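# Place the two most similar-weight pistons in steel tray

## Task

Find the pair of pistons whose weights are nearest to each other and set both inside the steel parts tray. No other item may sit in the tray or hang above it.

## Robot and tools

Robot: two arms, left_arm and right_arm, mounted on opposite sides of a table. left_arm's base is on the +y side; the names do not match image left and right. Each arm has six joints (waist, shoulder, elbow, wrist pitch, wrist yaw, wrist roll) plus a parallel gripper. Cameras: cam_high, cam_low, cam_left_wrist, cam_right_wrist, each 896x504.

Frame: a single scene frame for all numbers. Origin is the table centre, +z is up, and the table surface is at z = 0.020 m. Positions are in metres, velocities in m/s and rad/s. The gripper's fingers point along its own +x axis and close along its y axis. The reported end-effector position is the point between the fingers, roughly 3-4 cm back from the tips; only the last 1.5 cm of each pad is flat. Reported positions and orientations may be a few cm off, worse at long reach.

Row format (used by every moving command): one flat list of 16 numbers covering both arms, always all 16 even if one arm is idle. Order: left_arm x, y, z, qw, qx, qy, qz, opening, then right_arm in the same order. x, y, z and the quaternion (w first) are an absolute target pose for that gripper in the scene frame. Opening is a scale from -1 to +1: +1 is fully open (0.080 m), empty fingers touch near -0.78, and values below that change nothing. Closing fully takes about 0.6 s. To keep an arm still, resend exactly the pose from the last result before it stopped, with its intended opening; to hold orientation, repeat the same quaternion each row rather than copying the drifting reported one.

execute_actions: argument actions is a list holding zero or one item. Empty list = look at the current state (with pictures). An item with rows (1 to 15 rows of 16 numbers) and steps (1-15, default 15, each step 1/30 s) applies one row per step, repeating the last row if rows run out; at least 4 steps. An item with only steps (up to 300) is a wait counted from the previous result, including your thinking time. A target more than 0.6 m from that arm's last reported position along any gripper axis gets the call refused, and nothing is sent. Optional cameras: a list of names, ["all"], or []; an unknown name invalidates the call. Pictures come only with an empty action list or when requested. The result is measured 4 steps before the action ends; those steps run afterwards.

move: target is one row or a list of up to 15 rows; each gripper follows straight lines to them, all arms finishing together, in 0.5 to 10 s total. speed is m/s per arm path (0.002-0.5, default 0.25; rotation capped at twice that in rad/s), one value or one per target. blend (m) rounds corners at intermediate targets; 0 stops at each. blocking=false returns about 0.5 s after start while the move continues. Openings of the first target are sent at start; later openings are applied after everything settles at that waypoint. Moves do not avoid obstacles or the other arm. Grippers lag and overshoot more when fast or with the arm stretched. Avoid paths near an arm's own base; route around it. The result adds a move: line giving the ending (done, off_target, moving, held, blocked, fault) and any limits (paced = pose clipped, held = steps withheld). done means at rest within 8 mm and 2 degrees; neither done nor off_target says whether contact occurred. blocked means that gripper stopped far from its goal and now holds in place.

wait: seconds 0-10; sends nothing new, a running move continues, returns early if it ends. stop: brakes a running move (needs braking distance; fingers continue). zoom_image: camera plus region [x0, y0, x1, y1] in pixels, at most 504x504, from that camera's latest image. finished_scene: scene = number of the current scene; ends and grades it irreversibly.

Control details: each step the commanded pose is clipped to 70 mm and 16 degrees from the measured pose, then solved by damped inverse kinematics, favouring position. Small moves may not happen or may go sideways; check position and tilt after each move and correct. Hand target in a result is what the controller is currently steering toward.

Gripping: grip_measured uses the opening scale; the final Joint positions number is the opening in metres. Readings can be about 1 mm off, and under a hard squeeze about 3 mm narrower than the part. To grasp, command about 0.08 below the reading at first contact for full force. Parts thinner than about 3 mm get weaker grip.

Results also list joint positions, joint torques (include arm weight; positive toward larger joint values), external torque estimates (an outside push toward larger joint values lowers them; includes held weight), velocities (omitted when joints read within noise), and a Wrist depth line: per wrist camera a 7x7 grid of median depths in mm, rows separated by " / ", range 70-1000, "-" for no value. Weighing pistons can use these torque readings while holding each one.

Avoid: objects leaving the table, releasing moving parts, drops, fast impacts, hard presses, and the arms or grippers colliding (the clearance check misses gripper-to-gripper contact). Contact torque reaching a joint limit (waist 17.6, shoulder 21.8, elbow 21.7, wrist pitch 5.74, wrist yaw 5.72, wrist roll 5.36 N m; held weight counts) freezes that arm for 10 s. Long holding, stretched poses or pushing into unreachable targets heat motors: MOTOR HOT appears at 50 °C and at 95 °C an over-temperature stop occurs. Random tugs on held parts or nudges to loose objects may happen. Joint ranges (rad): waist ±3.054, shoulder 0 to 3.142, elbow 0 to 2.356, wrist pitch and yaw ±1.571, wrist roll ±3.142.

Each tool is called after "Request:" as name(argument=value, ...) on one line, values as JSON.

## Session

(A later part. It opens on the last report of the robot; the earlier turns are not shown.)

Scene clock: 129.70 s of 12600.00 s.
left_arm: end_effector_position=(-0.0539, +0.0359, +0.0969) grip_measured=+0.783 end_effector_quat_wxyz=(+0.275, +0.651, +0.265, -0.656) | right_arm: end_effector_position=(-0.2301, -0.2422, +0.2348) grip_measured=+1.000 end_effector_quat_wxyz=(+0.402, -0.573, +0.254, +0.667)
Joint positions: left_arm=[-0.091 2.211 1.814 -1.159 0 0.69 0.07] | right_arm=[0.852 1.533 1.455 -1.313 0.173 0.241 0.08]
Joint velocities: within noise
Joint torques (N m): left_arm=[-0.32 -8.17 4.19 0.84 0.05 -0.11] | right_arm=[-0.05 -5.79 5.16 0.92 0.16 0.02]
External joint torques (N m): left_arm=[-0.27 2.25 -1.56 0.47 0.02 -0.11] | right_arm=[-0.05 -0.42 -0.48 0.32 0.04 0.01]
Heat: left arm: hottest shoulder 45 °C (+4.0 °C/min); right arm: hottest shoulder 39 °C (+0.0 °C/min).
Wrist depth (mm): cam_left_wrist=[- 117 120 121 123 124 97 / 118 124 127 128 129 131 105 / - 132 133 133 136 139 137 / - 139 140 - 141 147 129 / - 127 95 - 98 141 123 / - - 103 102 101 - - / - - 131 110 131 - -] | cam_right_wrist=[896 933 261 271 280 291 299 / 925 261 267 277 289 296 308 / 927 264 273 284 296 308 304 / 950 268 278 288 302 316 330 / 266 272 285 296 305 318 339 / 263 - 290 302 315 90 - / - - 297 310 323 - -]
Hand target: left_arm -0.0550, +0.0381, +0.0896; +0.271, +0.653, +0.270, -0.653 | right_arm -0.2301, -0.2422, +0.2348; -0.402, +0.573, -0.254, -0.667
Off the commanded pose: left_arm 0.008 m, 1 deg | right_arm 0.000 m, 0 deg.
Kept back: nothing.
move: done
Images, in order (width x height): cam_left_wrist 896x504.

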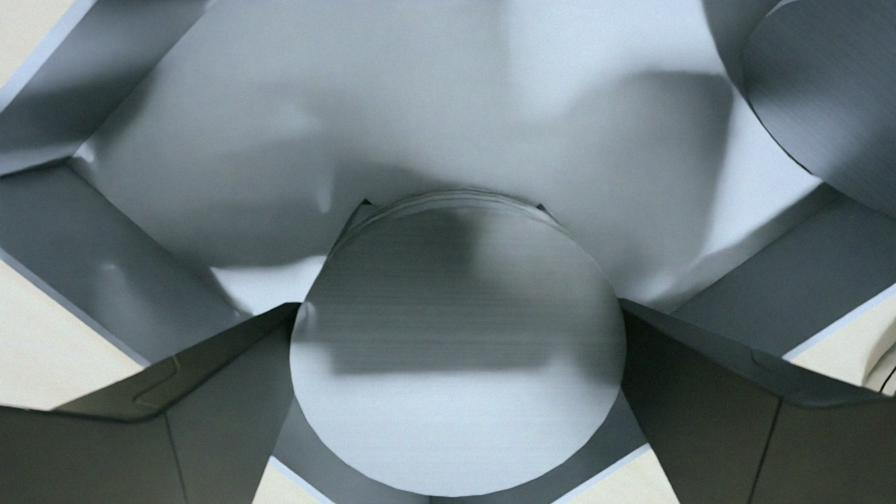

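Request:
move(target=[[-0.055, 0.038, 0.092, 0.2706, 0.6533, 0.2706, -0.6533, 0.85, -0.2301, -0.2422, 0.2348, 0.402, -0.573, 0.254, 0.667, 1],[-0.055, 0.038, 0.092, 0.2706, 0.6533, 0.2706, -0.6533, 1, -0.2301, -0.2422, 0.2348, 0.402, -0.573, 0.254, 0.667, 1],[-0.055, 0.038, 0.16, 0.2706, 0.6533, 0.2706, -0.6533, 1, -0.2301, -0.2422, 0.2348, 0.402, -0.573, 0.254, 0.667, 1],[-0.03, 0.16, 0.24, 0.2706, 0.6533, 0.2706, -0.6533, 1, -0.2301, -0.2422, 0.2348, 0.402, -0.573, 0.254, 0.667, 1]], speed=[0.05,0.05,0.12,0.3], blend=[0,0,0.02,0])

Scene clock: 133.43 s of 12600.00 s.
left_arm: end_effector_position=(-0.0313, +0.1578, +0.2416) grip_measured=+1.000 end_effector_quat_wxyz=(+0.273, +0.652, +0.268, -0.654) | right_arm: end_effector_position=(-0.2301, -0.2422, +0.2348) grip_measured=+1.000 end_effector_quat_wxyz=(+0.402, -0.573, +0.254, +0.667)
Joint positions: left_arm=[-0.056 1.72 1.704 -1.546 0 0.724 0.08] | right_arm=[0.852 1.533 1.455 -1.313 0.173 0.241 0.08]
Joint velocities: within noise
Joint torques (N m): left_arm=[0.31 -6.31 4.31 0.3 0.05 0.14] | right_arm=[0.02 -5.81 5.22 0.85 0.11 0.01]
External joint torques (N m): left_arm=[0.31 0.46 -1.31 -0.05 0.02 0.14] | right_arm=[0.02 -0.39 -0.47 0.24 0 0]
Heat: left arm: hottest shoulder 46 °C (+5.0 °C/min); right arm: hottest shoulder 39 °C (+0.0 °C/min).
Wrist depth (mm): cam_left_wrist=[252 246 210 257 260 260 269 / 263 266 265 272 272 259 283 / 275 280 285 287 292 295 298 / 293 296 299 304 308 313 315 / 267 275 287 324 323 326 321 / - - 295 345 351 87 - / - - 305 370 368 - -] | cam_right_wrist=[899 916 261 272 282 290 298 / 922 261 267 278 289 296 308 / 936 262 273 284 296 308 306 / 949 268 277 288 301 317 330 / 266 271 285 296 307 316 339 / 262 - 291 302 312 90 - / - - 297 309 324 - -]
Hand target: left_arm -0.0301, +0.1600, +0.2400; +0.271, +0.653, +0.271, -0.653 | right_arm -0.2301, -0.2422, +0.2348; -0.402, +0.573, -0.254, -0.667
Off the commanded pose: left_arm 0.003 m, 0 deg | right_arm 0.000 m, 0 deg.
Kept back: nothing.
move: done

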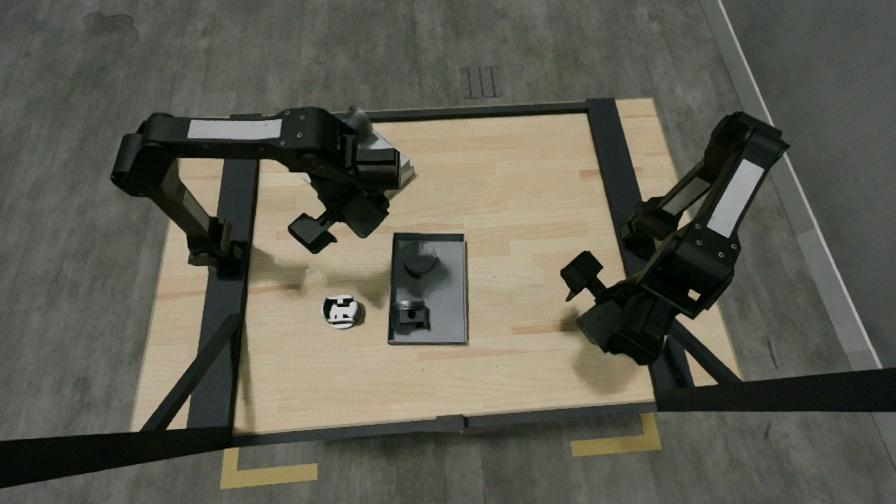

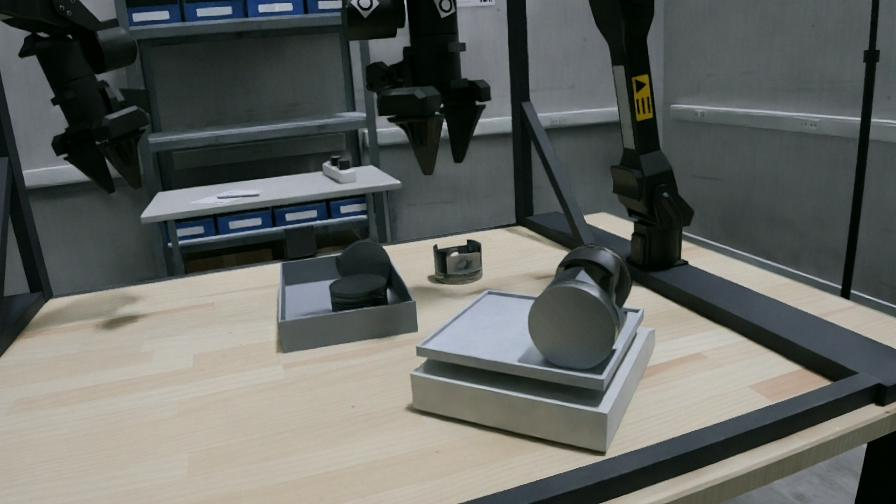

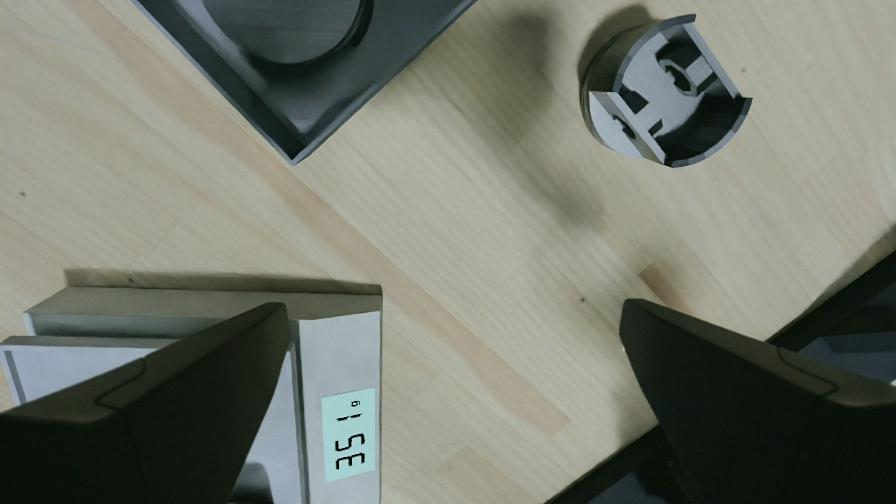

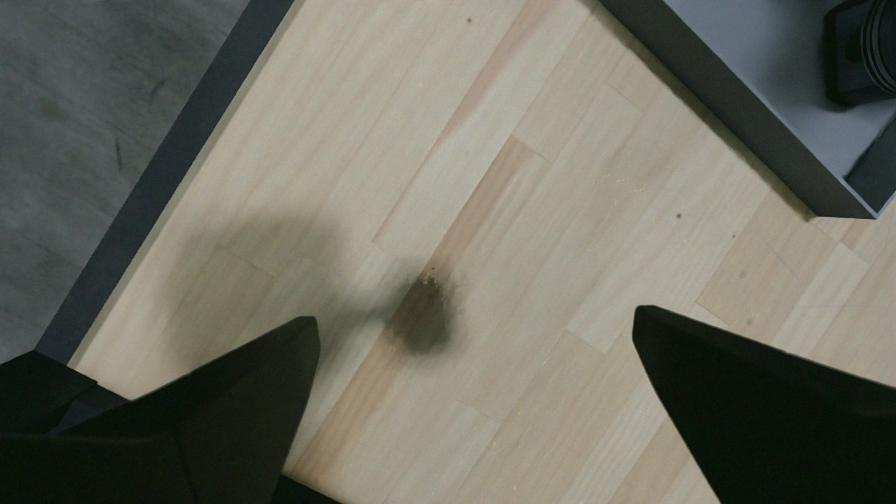

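Request:
finished_scene(scene=1)

The scene is finished: the task was done.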